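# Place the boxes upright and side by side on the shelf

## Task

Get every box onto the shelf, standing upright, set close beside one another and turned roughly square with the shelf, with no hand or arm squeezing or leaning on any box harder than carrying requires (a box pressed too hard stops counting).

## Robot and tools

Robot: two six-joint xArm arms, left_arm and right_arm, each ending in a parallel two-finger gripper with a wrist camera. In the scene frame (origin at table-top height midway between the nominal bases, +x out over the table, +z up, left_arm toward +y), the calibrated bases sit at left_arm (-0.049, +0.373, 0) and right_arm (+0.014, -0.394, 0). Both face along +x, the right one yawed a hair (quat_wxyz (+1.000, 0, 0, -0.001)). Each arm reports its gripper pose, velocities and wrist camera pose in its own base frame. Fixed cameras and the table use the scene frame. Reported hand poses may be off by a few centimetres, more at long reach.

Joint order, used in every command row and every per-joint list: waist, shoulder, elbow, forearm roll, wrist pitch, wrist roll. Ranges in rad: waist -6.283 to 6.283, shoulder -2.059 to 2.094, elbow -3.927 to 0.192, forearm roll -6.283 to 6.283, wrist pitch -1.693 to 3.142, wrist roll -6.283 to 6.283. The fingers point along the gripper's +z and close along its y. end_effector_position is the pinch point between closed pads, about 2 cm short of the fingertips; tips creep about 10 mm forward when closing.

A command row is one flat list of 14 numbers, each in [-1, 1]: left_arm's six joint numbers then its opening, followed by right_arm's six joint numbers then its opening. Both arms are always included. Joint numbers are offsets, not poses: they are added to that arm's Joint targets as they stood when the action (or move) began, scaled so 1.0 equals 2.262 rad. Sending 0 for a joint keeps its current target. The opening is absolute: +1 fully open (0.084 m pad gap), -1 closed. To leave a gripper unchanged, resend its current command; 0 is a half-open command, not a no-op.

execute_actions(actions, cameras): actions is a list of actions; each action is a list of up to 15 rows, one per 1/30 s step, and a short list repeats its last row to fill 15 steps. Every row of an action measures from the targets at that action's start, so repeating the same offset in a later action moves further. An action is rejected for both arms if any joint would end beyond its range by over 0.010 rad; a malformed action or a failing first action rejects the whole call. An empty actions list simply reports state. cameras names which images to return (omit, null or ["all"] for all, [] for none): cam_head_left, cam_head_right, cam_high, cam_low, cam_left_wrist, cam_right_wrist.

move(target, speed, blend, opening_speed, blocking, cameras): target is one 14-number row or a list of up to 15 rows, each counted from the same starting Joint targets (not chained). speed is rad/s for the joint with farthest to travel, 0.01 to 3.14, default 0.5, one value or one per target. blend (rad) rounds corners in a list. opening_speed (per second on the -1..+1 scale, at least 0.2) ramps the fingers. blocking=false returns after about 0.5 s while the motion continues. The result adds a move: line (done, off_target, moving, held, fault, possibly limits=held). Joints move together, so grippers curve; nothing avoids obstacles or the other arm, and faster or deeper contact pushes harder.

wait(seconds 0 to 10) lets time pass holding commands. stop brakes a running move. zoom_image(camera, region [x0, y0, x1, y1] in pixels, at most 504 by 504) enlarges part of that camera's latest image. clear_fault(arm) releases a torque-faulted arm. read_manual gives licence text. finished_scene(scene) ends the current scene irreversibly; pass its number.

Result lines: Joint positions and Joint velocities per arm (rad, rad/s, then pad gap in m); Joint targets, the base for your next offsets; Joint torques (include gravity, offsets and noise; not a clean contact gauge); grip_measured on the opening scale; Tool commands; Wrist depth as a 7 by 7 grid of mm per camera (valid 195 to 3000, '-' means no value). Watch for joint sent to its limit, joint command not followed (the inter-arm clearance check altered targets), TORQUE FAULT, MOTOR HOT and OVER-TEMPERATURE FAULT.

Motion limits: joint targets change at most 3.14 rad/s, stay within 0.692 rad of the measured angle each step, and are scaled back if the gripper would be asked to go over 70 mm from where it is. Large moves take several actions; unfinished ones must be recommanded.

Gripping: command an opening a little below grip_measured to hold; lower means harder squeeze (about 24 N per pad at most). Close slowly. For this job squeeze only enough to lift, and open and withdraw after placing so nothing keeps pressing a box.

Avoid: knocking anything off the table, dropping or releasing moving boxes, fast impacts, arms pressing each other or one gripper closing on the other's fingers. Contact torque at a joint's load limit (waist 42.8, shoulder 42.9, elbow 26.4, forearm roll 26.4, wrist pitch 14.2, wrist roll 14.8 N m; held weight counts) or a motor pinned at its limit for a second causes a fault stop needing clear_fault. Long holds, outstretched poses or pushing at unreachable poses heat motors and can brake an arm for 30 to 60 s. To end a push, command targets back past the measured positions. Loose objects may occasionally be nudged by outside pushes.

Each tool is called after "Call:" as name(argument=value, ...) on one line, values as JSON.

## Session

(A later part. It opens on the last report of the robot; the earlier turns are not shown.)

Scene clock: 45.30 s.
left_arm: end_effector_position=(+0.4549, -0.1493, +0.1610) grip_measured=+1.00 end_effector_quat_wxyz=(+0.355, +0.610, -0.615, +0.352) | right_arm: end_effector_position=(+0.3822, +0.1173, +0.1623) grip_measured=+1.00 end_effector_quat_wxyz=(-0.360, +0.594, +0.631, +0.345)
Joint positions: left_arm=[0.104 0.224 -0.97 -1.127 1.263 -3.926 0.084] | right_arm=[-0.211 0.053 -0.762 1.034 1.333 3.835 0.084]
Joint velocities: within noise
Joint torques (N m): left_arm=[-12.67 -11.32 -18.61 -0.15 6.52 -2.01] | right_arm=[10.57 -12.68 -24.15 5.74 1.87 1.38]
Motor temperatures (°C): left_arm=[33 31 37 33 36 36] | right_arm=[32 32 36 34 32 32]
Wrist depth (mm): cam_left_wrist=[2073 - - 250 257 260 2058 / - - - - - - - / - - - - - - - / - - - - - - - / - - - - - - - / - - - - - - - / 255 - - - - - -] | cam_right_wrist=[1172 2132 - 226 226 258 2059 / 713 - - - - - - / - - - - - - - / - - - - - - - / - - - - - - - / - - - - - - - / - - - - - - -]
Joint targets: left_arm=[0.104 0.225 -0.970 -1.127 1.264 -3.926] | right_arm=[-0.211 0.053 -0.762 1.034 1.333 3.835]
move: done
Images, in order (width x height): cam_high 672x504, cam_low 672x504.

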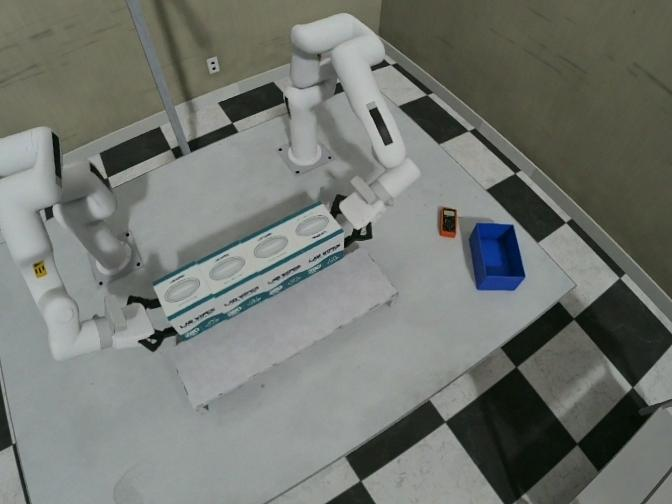

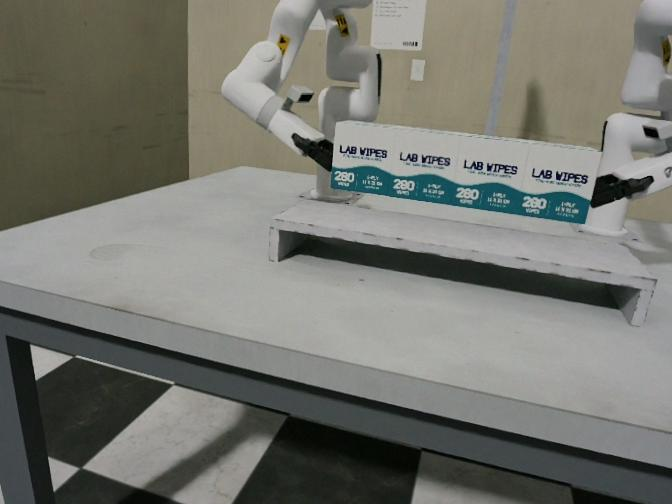

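Call:
move(target=[[-0.0028,0.0523,-0.0727,0.0038,0.0072,-0.0201,1,0.0078,0.0542,-0.0679,0.0030,0.0023,0.0150,1],[-0.0048,0.1060,-0.1513,0.0090,0.0168,-0.0439,1,0.0142,0.1075,-0.1399,0.0035,0.0079,0.0338,1],[-0.0062,0.1626,-0.2370,0.0150,0.0291,-0.0714,1,0.0199,0.1618,-0.2168,0.0027,0.0158,0.0559,1]], speed=0.11)

Call:
zoom_image(camera="cam_low", region=[236, 100, 672, 340])

Call:
zoom_image(camera="cam_high", region=[120, 180, 420, 420])

Scene clock: 51.17 s.
left_arm: end_effector_position=(+0.5799, -0.1492, +0.1611) grip_measured=+1.00 end_effector_quat_wxyz=(+0.355, +0.610, -0.615, +0.353) | right_arm: end_effector_position=(+0.5105, +0.1168, +0.1616) grip_measured=+1.00 end_effector_quat_wxyz=(-0.360, +0.594, +0.631, +0.346)
Joint positions: left_arm=[0.09 0.592 -1.506 -1.093 1.329 -4.087 0.084] | right_arm=[-0.166 0.419 -1.253 1.04 1.368 3.962 0.084]
Joint velocities: within noise
Joint torques (N m): left_arm=[-14.67 -16.23 -20.7 -0.36 5.61 -1.84] | right_arm=[12.28 -19.81 -26.83 0.98 5.13 1.28]
Motor temperatures (°C): left_arm=[33 31 38 33 36 36] | right_arm=[32 32 37 34 33 32]
Wrist depth (mm): cam_left_wrist=[2078 - - 252 257 261 2028 / - - - - - - - / - - - - - - - / - - - - - - - / - - - - - - - / - - - - - - - / - - - - - - -] | cam_right_wrist=[2128 2135 - 226 226 258 2064 / - - - - - - - / - - - - - - - / - - - - - - - / - - - - - - - / - - - - - - - / - - - - - - -]
Joint targets: left_arm=[0.090 0.592 -1.506 -1.093 1.329 -4.087] | right_arm=[-0.165 0.419 -1.253 1.040 1.368 3.962]
move: done

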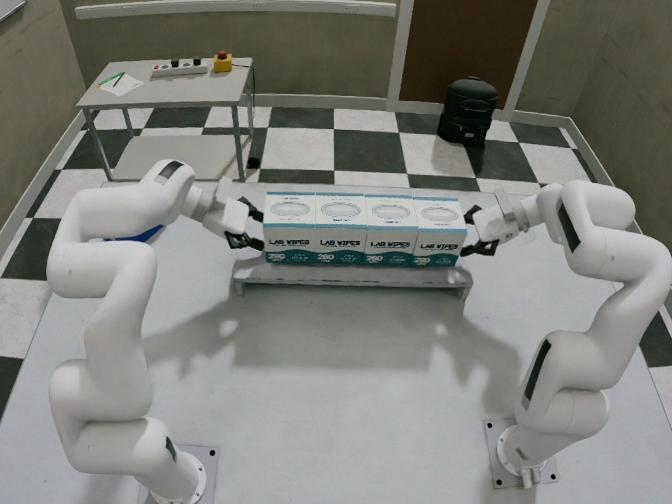

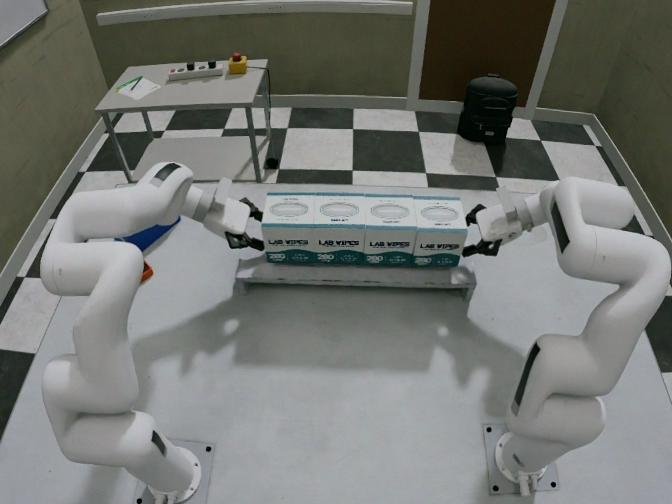

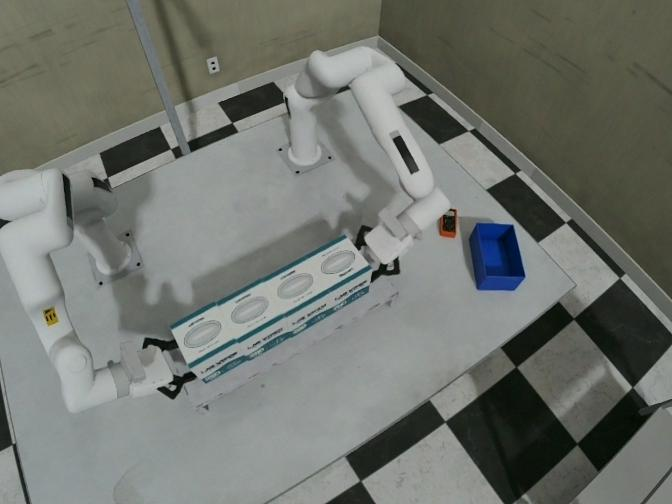

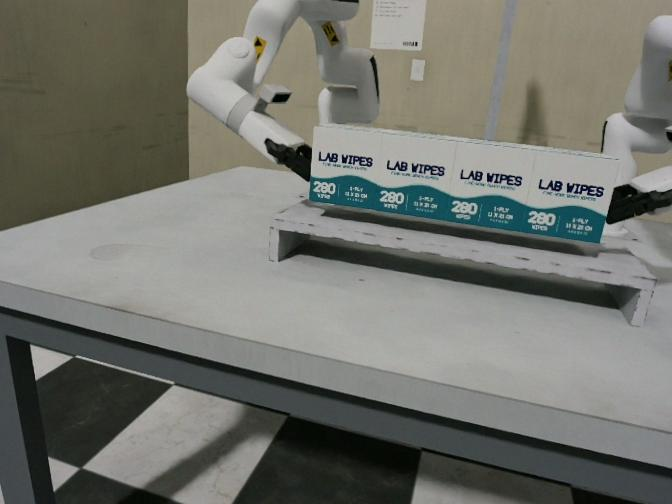

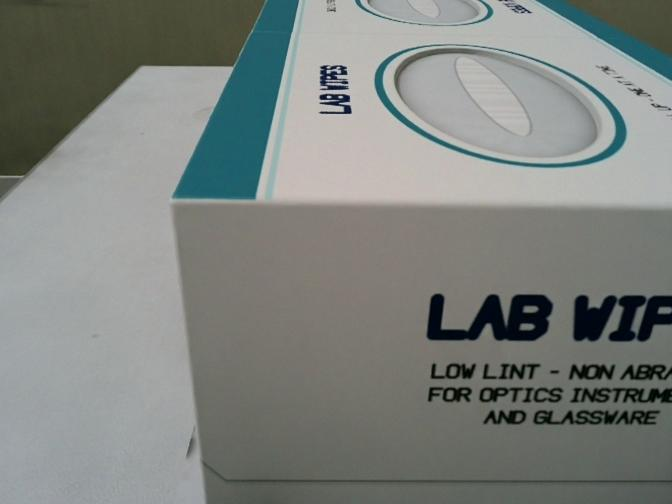

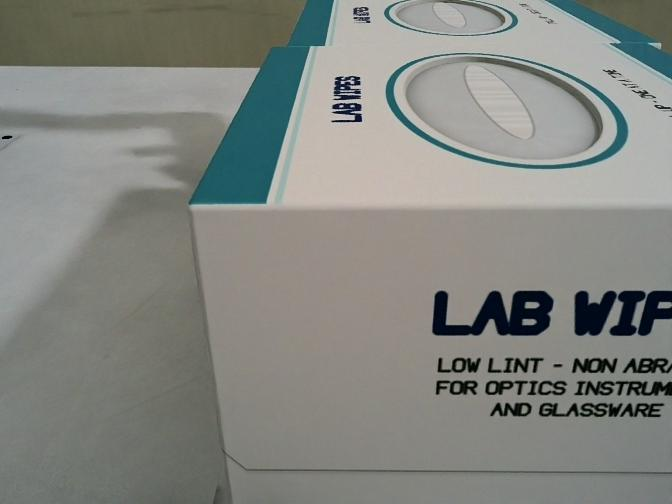

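Scaled by 1.156.

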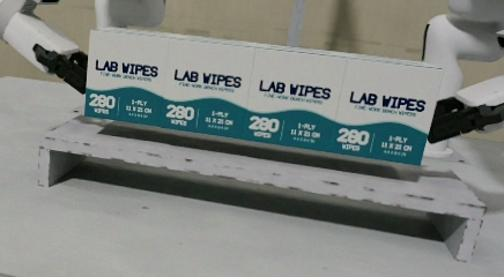

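Scaled by 1.680.

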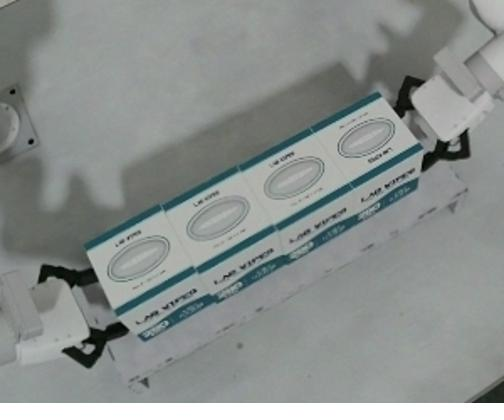

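Call:
move(target=[-0.0012,0.0205,0.0007,-0.0055,-0.0105,0.0190,1,0.0016,0.0228,0.0014,0.0056,-0.0131,-0.0206,1], speed=0.05, cameras=["cam_low","cam_high"])

Call:
zoom_image(camera="cam_low", region=[236, 100, 672, 340])

Call:
zoom_image(camera="cam_high", region=[120, 180, 420, 420])

Scene clock: 52.97 s.
left_arm: end_effector_position=(+0.5800, -0.1491, +0.1342) grip_measured=+1.00 end_effector_quat_wxyz=(+0.355, +0.610, -0.615, +0.353) | right_arm: end_effector_position=(+0.5105, +0.1167, +0.1342) grip_measured=+1.00 end_effector_quat_wxyz=(-0.360, +0.594, +0.631, +0.346)
Joint positions: left_arm=[0.087 0.638 -1.504 -1.105 1.306 -4.045 0.084] | right_arm=[-0.162 0.471 -1.25 1.053 1.339 3.915 0.084]
Joint velocities: within noise
Joint torques (N m): left_arm=[-14.22 -16.78 -13.8 -3.46 2.28 2.36] | right_arm=[11.66 -19.84 -15.39 6.08 1 -1.85]
Motor temperatures (°C): left_arm=[33 31 38 33 36 36] | right_arm=[32 32 37 35 33 32]
Wrist depth (mm): cam_left_wrist=[2069 - - 253 259 263 2023 / - - - - - - - / - - - - - - - / - - - - - - - / - - - - - - - / - - - - - - - / - - - - - - -] | cam_right_wrist=[2195 - - 226 260 257 2060 / - - - - - - - / - - - - - - - / - - - - - - - / - - - - - - - / - - - - - - - / - - - - - - -]
Joint targets: left_arm=[0.087 0.639 -1.504 -1.105 1.306 -4.045] | right_arm=[-0.162 0.471 -1.250 1.053 1.339 3.915]
move: done
Images, in order (width x height): cam_high 672x504, cam_low 672x504.

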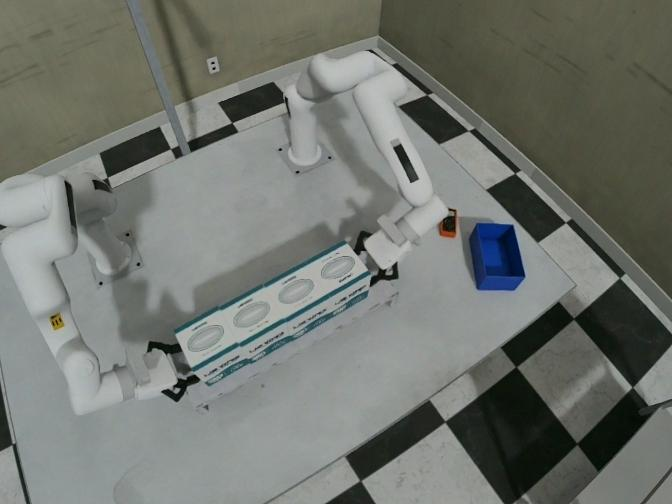

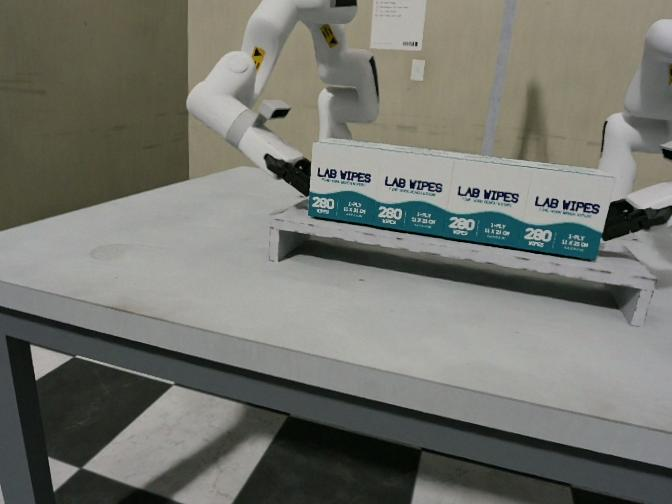

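Scaled by 1.156.

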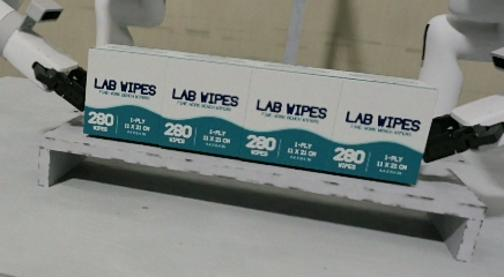

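Scaled by 1.680.

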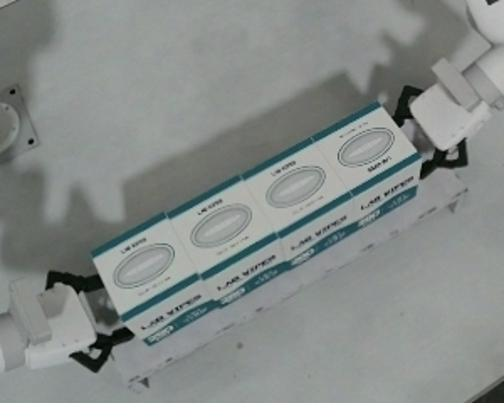

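Call:
move(target=[-0.0001,0.0023,0.0001,-0.0006,-0.0012,0.0021,1,0.0002,0.0025,0.0002,0.0006,-0.0015,-0.0023,1], speed=0.02, cameras=["cam_low"])

Call:
zoom_image(camera="cam_low", region=[300, 180, 640, 300])

Call:
move(target=[-0.00005,0.00115,0.00005,-0.0003,-0.0006,0.00105,1,0.0001,0.00125,0.0001,0.0003,-0.0007,-0.00115,1], speed=0.02, cameras=["cam_low"])

Call:
zoom_image(camera="cam_low", region=[300, 180, 640, 300])

Scene clock: 53.90 s.
left_arm: end_effector_position=(+0.5799, -0.1490, +0.1311) grip_measured=+1.00 end_effector_quat_wxyz=(+0.355, +0.610, -0.615, +0.352) | right_arm: end_effector_position=(+0.5104, +0.1167, +0.1311) grip_measured=+1.00 end_effector_quat_wxyz=(-0.360, +0.594, +0.631, +0.346)
Joint positions: left_arm=[0.087 0.644 -1.504 -1.106 1.303 -4.04 0.084] | right_arm=[-0.161 0.476 -1.249 1.054 1.335 3.91 0.084]
Joint velocities: within noise
Joint torques (N m): left_arm=[-13.51 -16.32 -13.75 -3.42 2.22 2.28] | right_arm=[11.79 -20.42 -15.26 6.29 1.32 -1.84]
Motor temperatures (°C): left_arm=[33 31 38 33 36 36] | right_arm=[32 32 37 35 33 32]
Wrist depth (mm): cam_left_wrist=[2074 - - 253 258 263 2038 / - - - - - - - / - - - - - - - / - - - - - - - / - - - - - - - / - - - - - - - / - - - - - - -] | cam_right_wrist=[2131 - - 225 261 257 2069 / - - - - - - - / - - - - - - - / - - - - - - - / - - - - - - - / - - - - - - - / 320 - - - - - -]
Joint targets: left_arm=[0.087 0.644 -1.504 -1.106 1.303 -4.040] | right_arm=[-0.161 0.476 -1.249 1.054 1.335 3.910]
move: done
Images, in order (width x height): cam_low 672x504.

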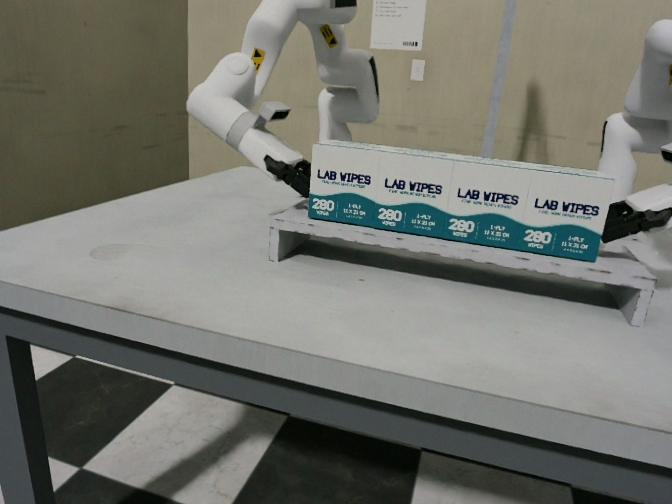

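Scaled by 1.482.

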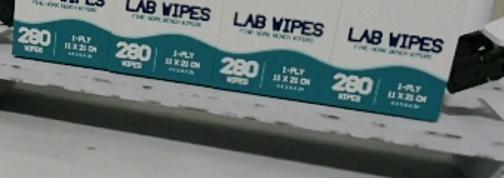

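Scene clock: 54.60 s.
left_arm: end_effector_position=(+0.5799, -0.1490, +0.1295) grip_measured=+1.00 end_effector_quat_wxyz=(+0.355, +0.610, -0.615, +0.352) | right_arm: end_effector_position=(+0.5103, +0.1167, +0.1296) grip_measured=+1.00 end_effector_quat_wxyz=(-0.360, +0.594, +0.631, +0.346)
Joint positions: left_arm=[0.087 0.646 -1.504 -1.107 1.302 -4.037 0.084] | right_arm=[-0.161 0.479 -1.249 1.055 1.334 3.908 0.084]
Joint velocities: within noise
Joint torques (N m): left_arm=[-14.08 -16.69 -13.36 -3.25 2.1 2.34] | right_arm=[11.79 -20.38 -15.03 6.19 1.3 -1.94]
Motor temperatures (°C): left_arm=[33 31 38 33 36 36] | right_arm=[32 32 37 35 33 32]
Wrist depth (mm): cam_left_wrist=[2078 - - 253 258 262 2052 / - - - - - - - / - - - - - - - / - - - - - - - / - - - - - - - / - - - - - - - / - - - - - - -] | cam_right_wrist=[2101 - - 224 259 256 2055 / - - - - - - - / - - - - - - - / - - - - - - - / - - - - - - - / - - - - - - - / 318 - - - - - -]
Joint targets: left_arm=[0.087 0.646 -1.504 -1.107 1.302 -4.037] | right_arm=[-0.161 0.479 -1.249 1.055 1.334 3.907]
move: done
Images, in order (width x height): cam_low 672x504.

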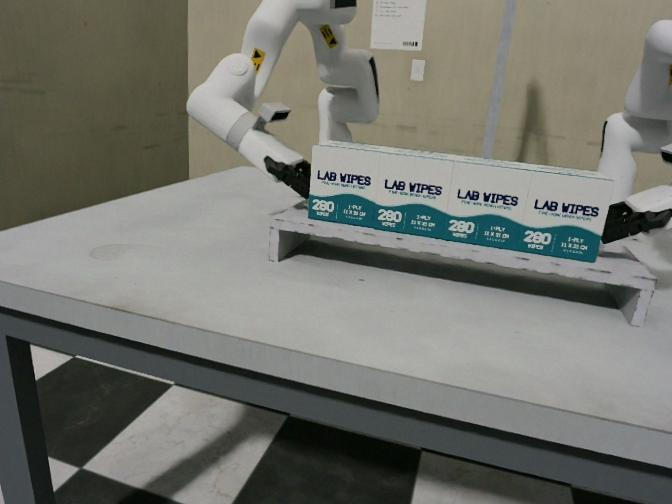

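Scaled by 1.482.

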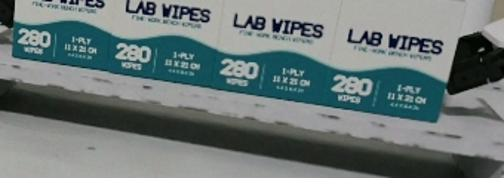

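Call:
move(target=[-0.00005,0.0008,0.00005,-0.0002,-0.0004,0.0007,1,0.00007,0.0009,0.0001,0.0002,-0.0005,-0.0008,1], speed=0.02, cameras=["cam_low","cam_left_wrist"])

Call:
zoom_image(camera="cam_low", region=[300, 180, 640, 300])

Scene clock: 55.40 s.
left_arm: end_effector_position=(+0.5798, -0.1490, +0.1284) grip_measured=+1.00 end_effector_quat_wxyz=(+0.355, +0.610, -0.615, +0.352) | right_arm: end_effector_position=(+0.5102, +0.1167, +0.1284) grip_measured=+1.00 end_effector_quat_wxyz=(-0.360, +0.594, +0.631, +0.346)
Joint positions: left_arm=[0.087 0.648 -1.504 -1.108 1.301 -4.036 0.084] | right_arm=[-0.161 0.481 -1.249 1.055 1.333 3.906 0.084]
Joint velocities: within noise
Joint torques (N m): left_arm=[-13.91 -15.15 -12.3 -2.83 1.86 2.59] | right_arm=[11.78 -20.34 -14.65 5.95 1.14 -2]
Motor temperatures (°C): left_arm=[33 31 38 33 36 36] | right_arm=[32 32 37 35 33 32]
Wrist depth (mm): cam_left_wrist=[2061 - - 252 255 258 2038 / - - - - - - - / - - - - - - - / - - - - - - - / - - - - - - - / - - - - - - - / - - - - - - -] | cam_right_wrist=[2167 - - 220 257 255 2067 / - - - - - - - / - - - - - - - / - - - - - - - / - - - - - - - / - - - - - - - / 317 - - - - - -]
Joint targets: left_arm=[0.087 0.648 -1.504 -1.108 1.301 -4.036] | right_arm=[-0.161 0.481 -1.249 1.055 1.333 3.906]
move: done
Images, in order (width x height): cam_low 672x504, cam_left_wrist 672x504.

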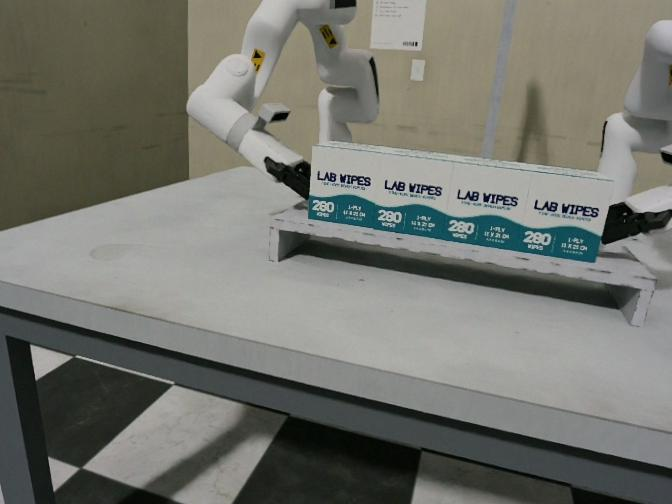

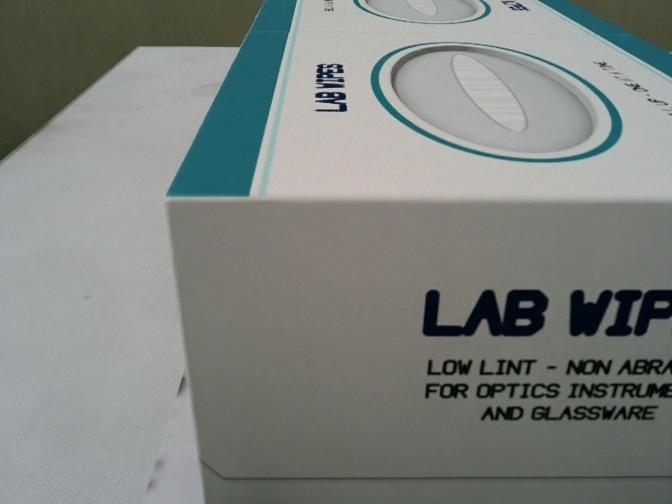

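Scaled by 1.482.

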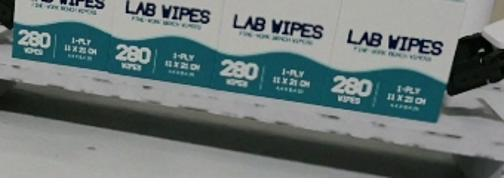

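Call:
move(target=[0.0088,0,0,0,0,0,1,-0.01,0,0,0,0,0,1], speed=0.02, cameras=["cam_low","cam_left_wrist"])

Call:
move(target=[0.1,0,0,0,0,0,1,-0.12,0,0,0,0,0,1], speed=0.3)

Call:
zoom_image(camera="cam_low", region=[236, 100, 672, 340])

Call:
zoom_image(camera="cam_high", region=[120, 200, 420, 420])

Call:
zoom_image(camera="cam_head_left", region=[210, 170, 510, 310])

Scene clock: 56.93 s.
left_arm: end_effector_position=(+0.5826, -0.1376, +0.1284) grip_measured=+1.00 end_effector_quat_wxyz=(+0.351, +0.616, -0.609, +0.356) | right_arm: end_effector_position=(+0.5126, +0.1053, +0.1284) grip_measured=+1.00 end_effector_quat_wxyz=(-0.356, +0.601, +0.624, +0.350)
Joint positions: left_arm=[0.106 0.648 -1.504 -1.108 1.301 -4.036 0.084] | right_arm=[-0.183 0.481 -1.249 1.055 1.333 3.906 0.084]
Joint velocities: within noise
Joint torques (N m): left_arm=[4.34 -17.25 -15.86 -1.44 1.85 1.94] | right_arm=[-3.61 -20.96 -19.15 2.15 1.09 -1.25]
Motor temperatures (°C): left_arm=[33 31 38 33 36 36] | right_arm=[32 32 37 35 33 32]
Wrist depth (mm): cam_left_wrist=[2111 - - 253 255 257 2050 / - - - - - - - / - - - - - - - / - - - - - - - / - - - - - - - / - - - - - - - / 313 - - - - - -] | cam_right_wrist=[2111 - - 259 220 257 2135 / - - - - - - - / - - - - - - - / - - - - - - - / - - - - - - - / - - - - - - - / 317 - - - - - -]
Joint targets: left_arm=[0.107 0.648 -1.504 -1.108 1.301 -4.036] | right_arm=[-0.184 0.481 -1.249 1.055 1.333 3.906]
move: done
Images, in order (width x height): cam_low 672x504, cam_left_wrist 672x504.

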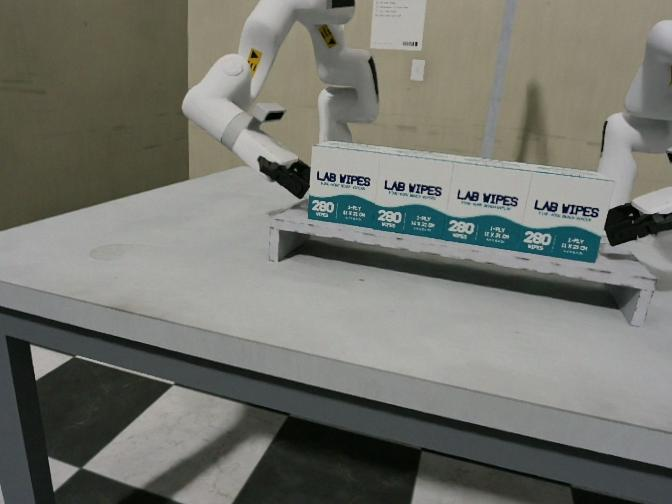

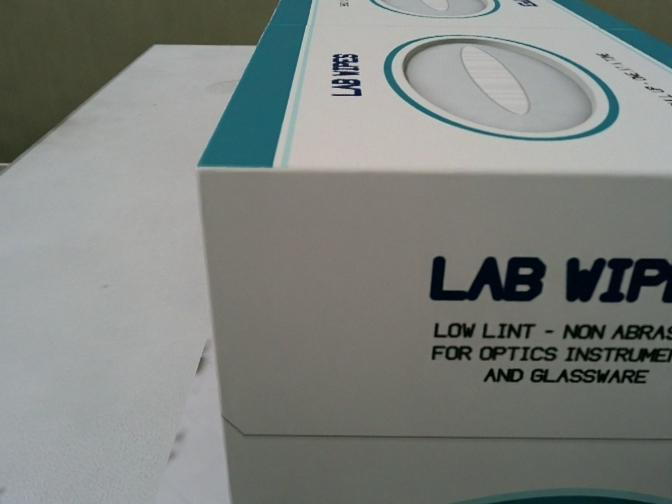

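Scene clock: 58.37 s.
left_arm: end_effector_position=(+0.5986, -0.0034, +0.1284) grip_measured=+1.00 end_effector_quat_wxyz=(+0.309, +0.681, -0.535, +0.393) | right_arm: end_effector_position=(+0.5221, -0.0360, +0.1284) grip_measured=+1.00 end_effector_quat_wxyz=(-0.305, +0.680, +0.537, +0.394)
Joint positions: left_arm=[0.333 0.648 -1.504 -1.108 1.301 -4.036 0.084] | right_arm=[-0.455 0.481 -1.249 1.055 1.333 3.906 0.084]
Joint velocities: within noise
Joint torques (N m): left_arm=[3.66 -18.5 -18.95 -0.6 2.05 1.44] | right_arm=[-3.48 -22.17 -21.95 0.74 1.11 -0.28]
Motor temperatures (°C): left_arm=[33 31 38 33 36 36] | right_arm=[32 33 37 35 33 32]
Wrist depth (mm): cam_left_wrist=[2578 2451 2382 - 232 225 221 / 2719 2552 837 - 241 234 226 / 2558 608 653 655 253 246 239 / 503 507 507 507 268 260 252 / 413 433 434 283 283 272 267 / 363 364 365 249 250 250 250 / 324 325 304 230 223 223 223] | cam_right_wrist=[- 222 225 234 2336 2488 1765 / - 225 233 243 772 2679 2795 / 620 239 247 257 574 658 1870 / 514 253 260 273 329 511 508 / 440 273 273 285 292 417 437 / 369 251 251 250 254 263 367 / 317 232 240 254 268 304 327]
Joint targets: left_arm=[0.333 0.648 -1.504 -1.108 1.301 -4.036] | right_arm=[-0.455 0.481 -1.249 1.055 1.333 3.906]
move: done

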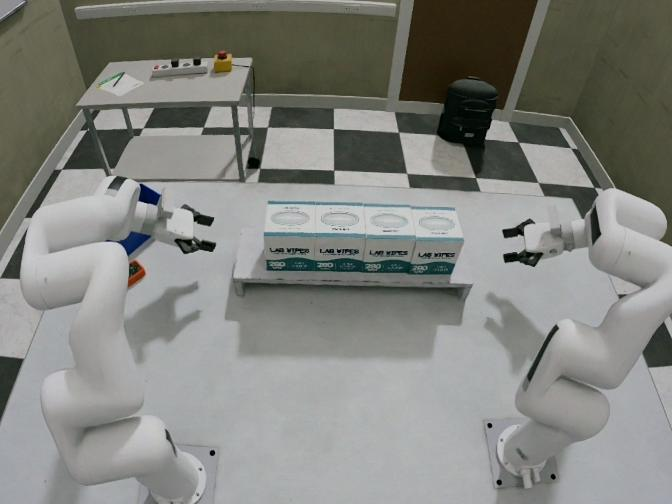

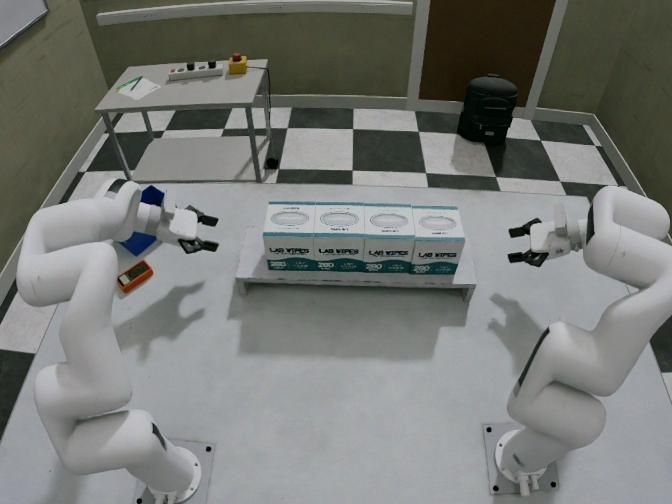

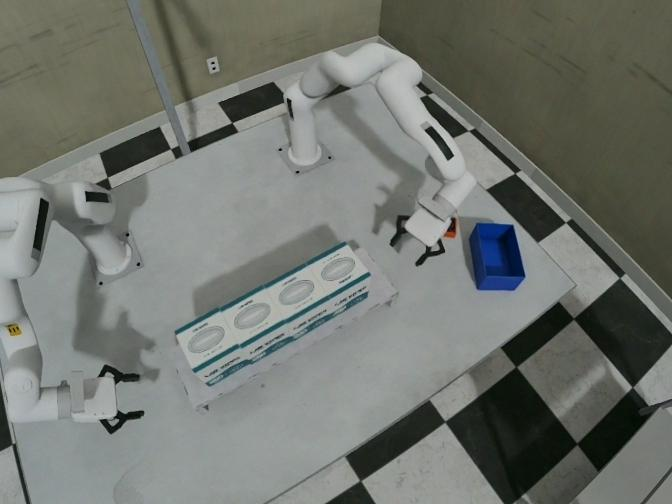

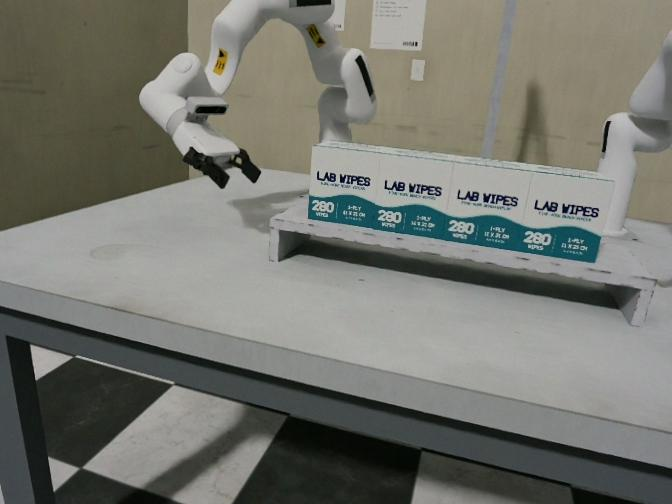

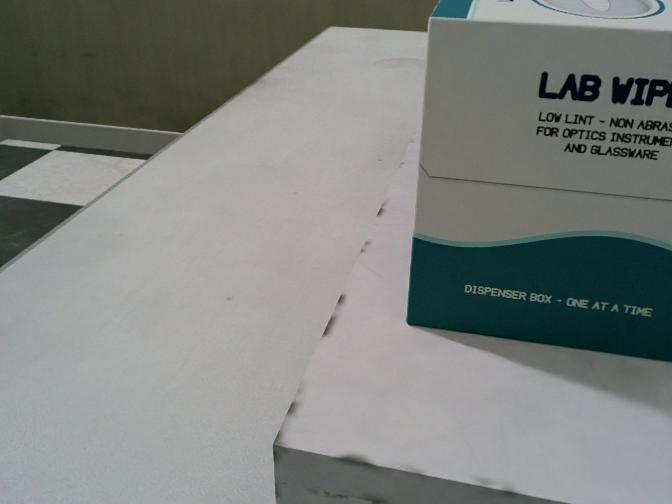

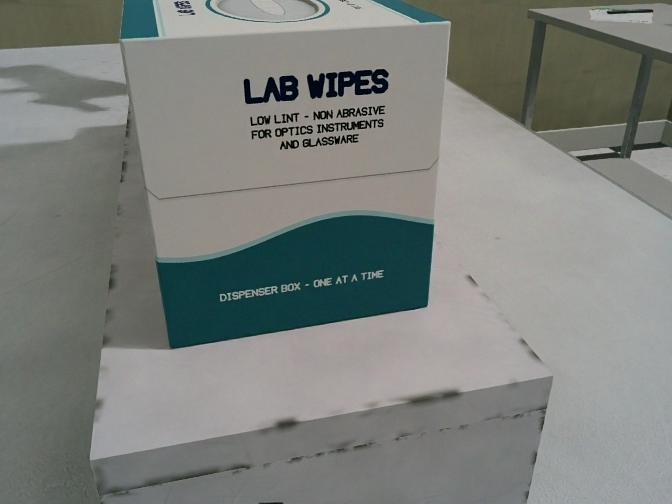

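Scaled by 1.156.

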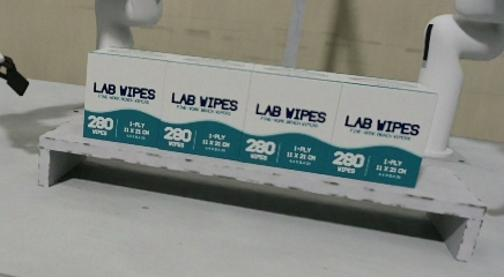

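Scaled by 1.680.

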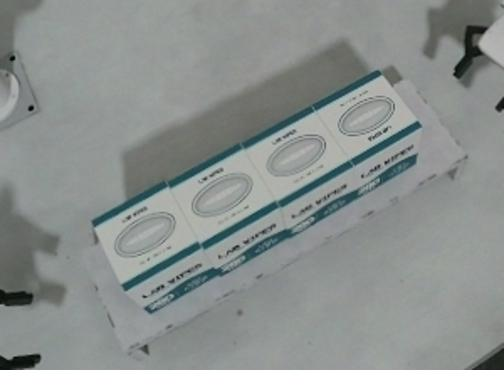

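Scaled by 1.680.

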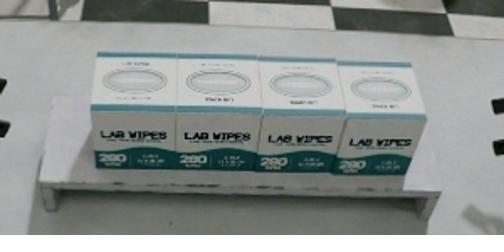

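Call:
finished_scene(scene=1)

The scene is finished: the task was done.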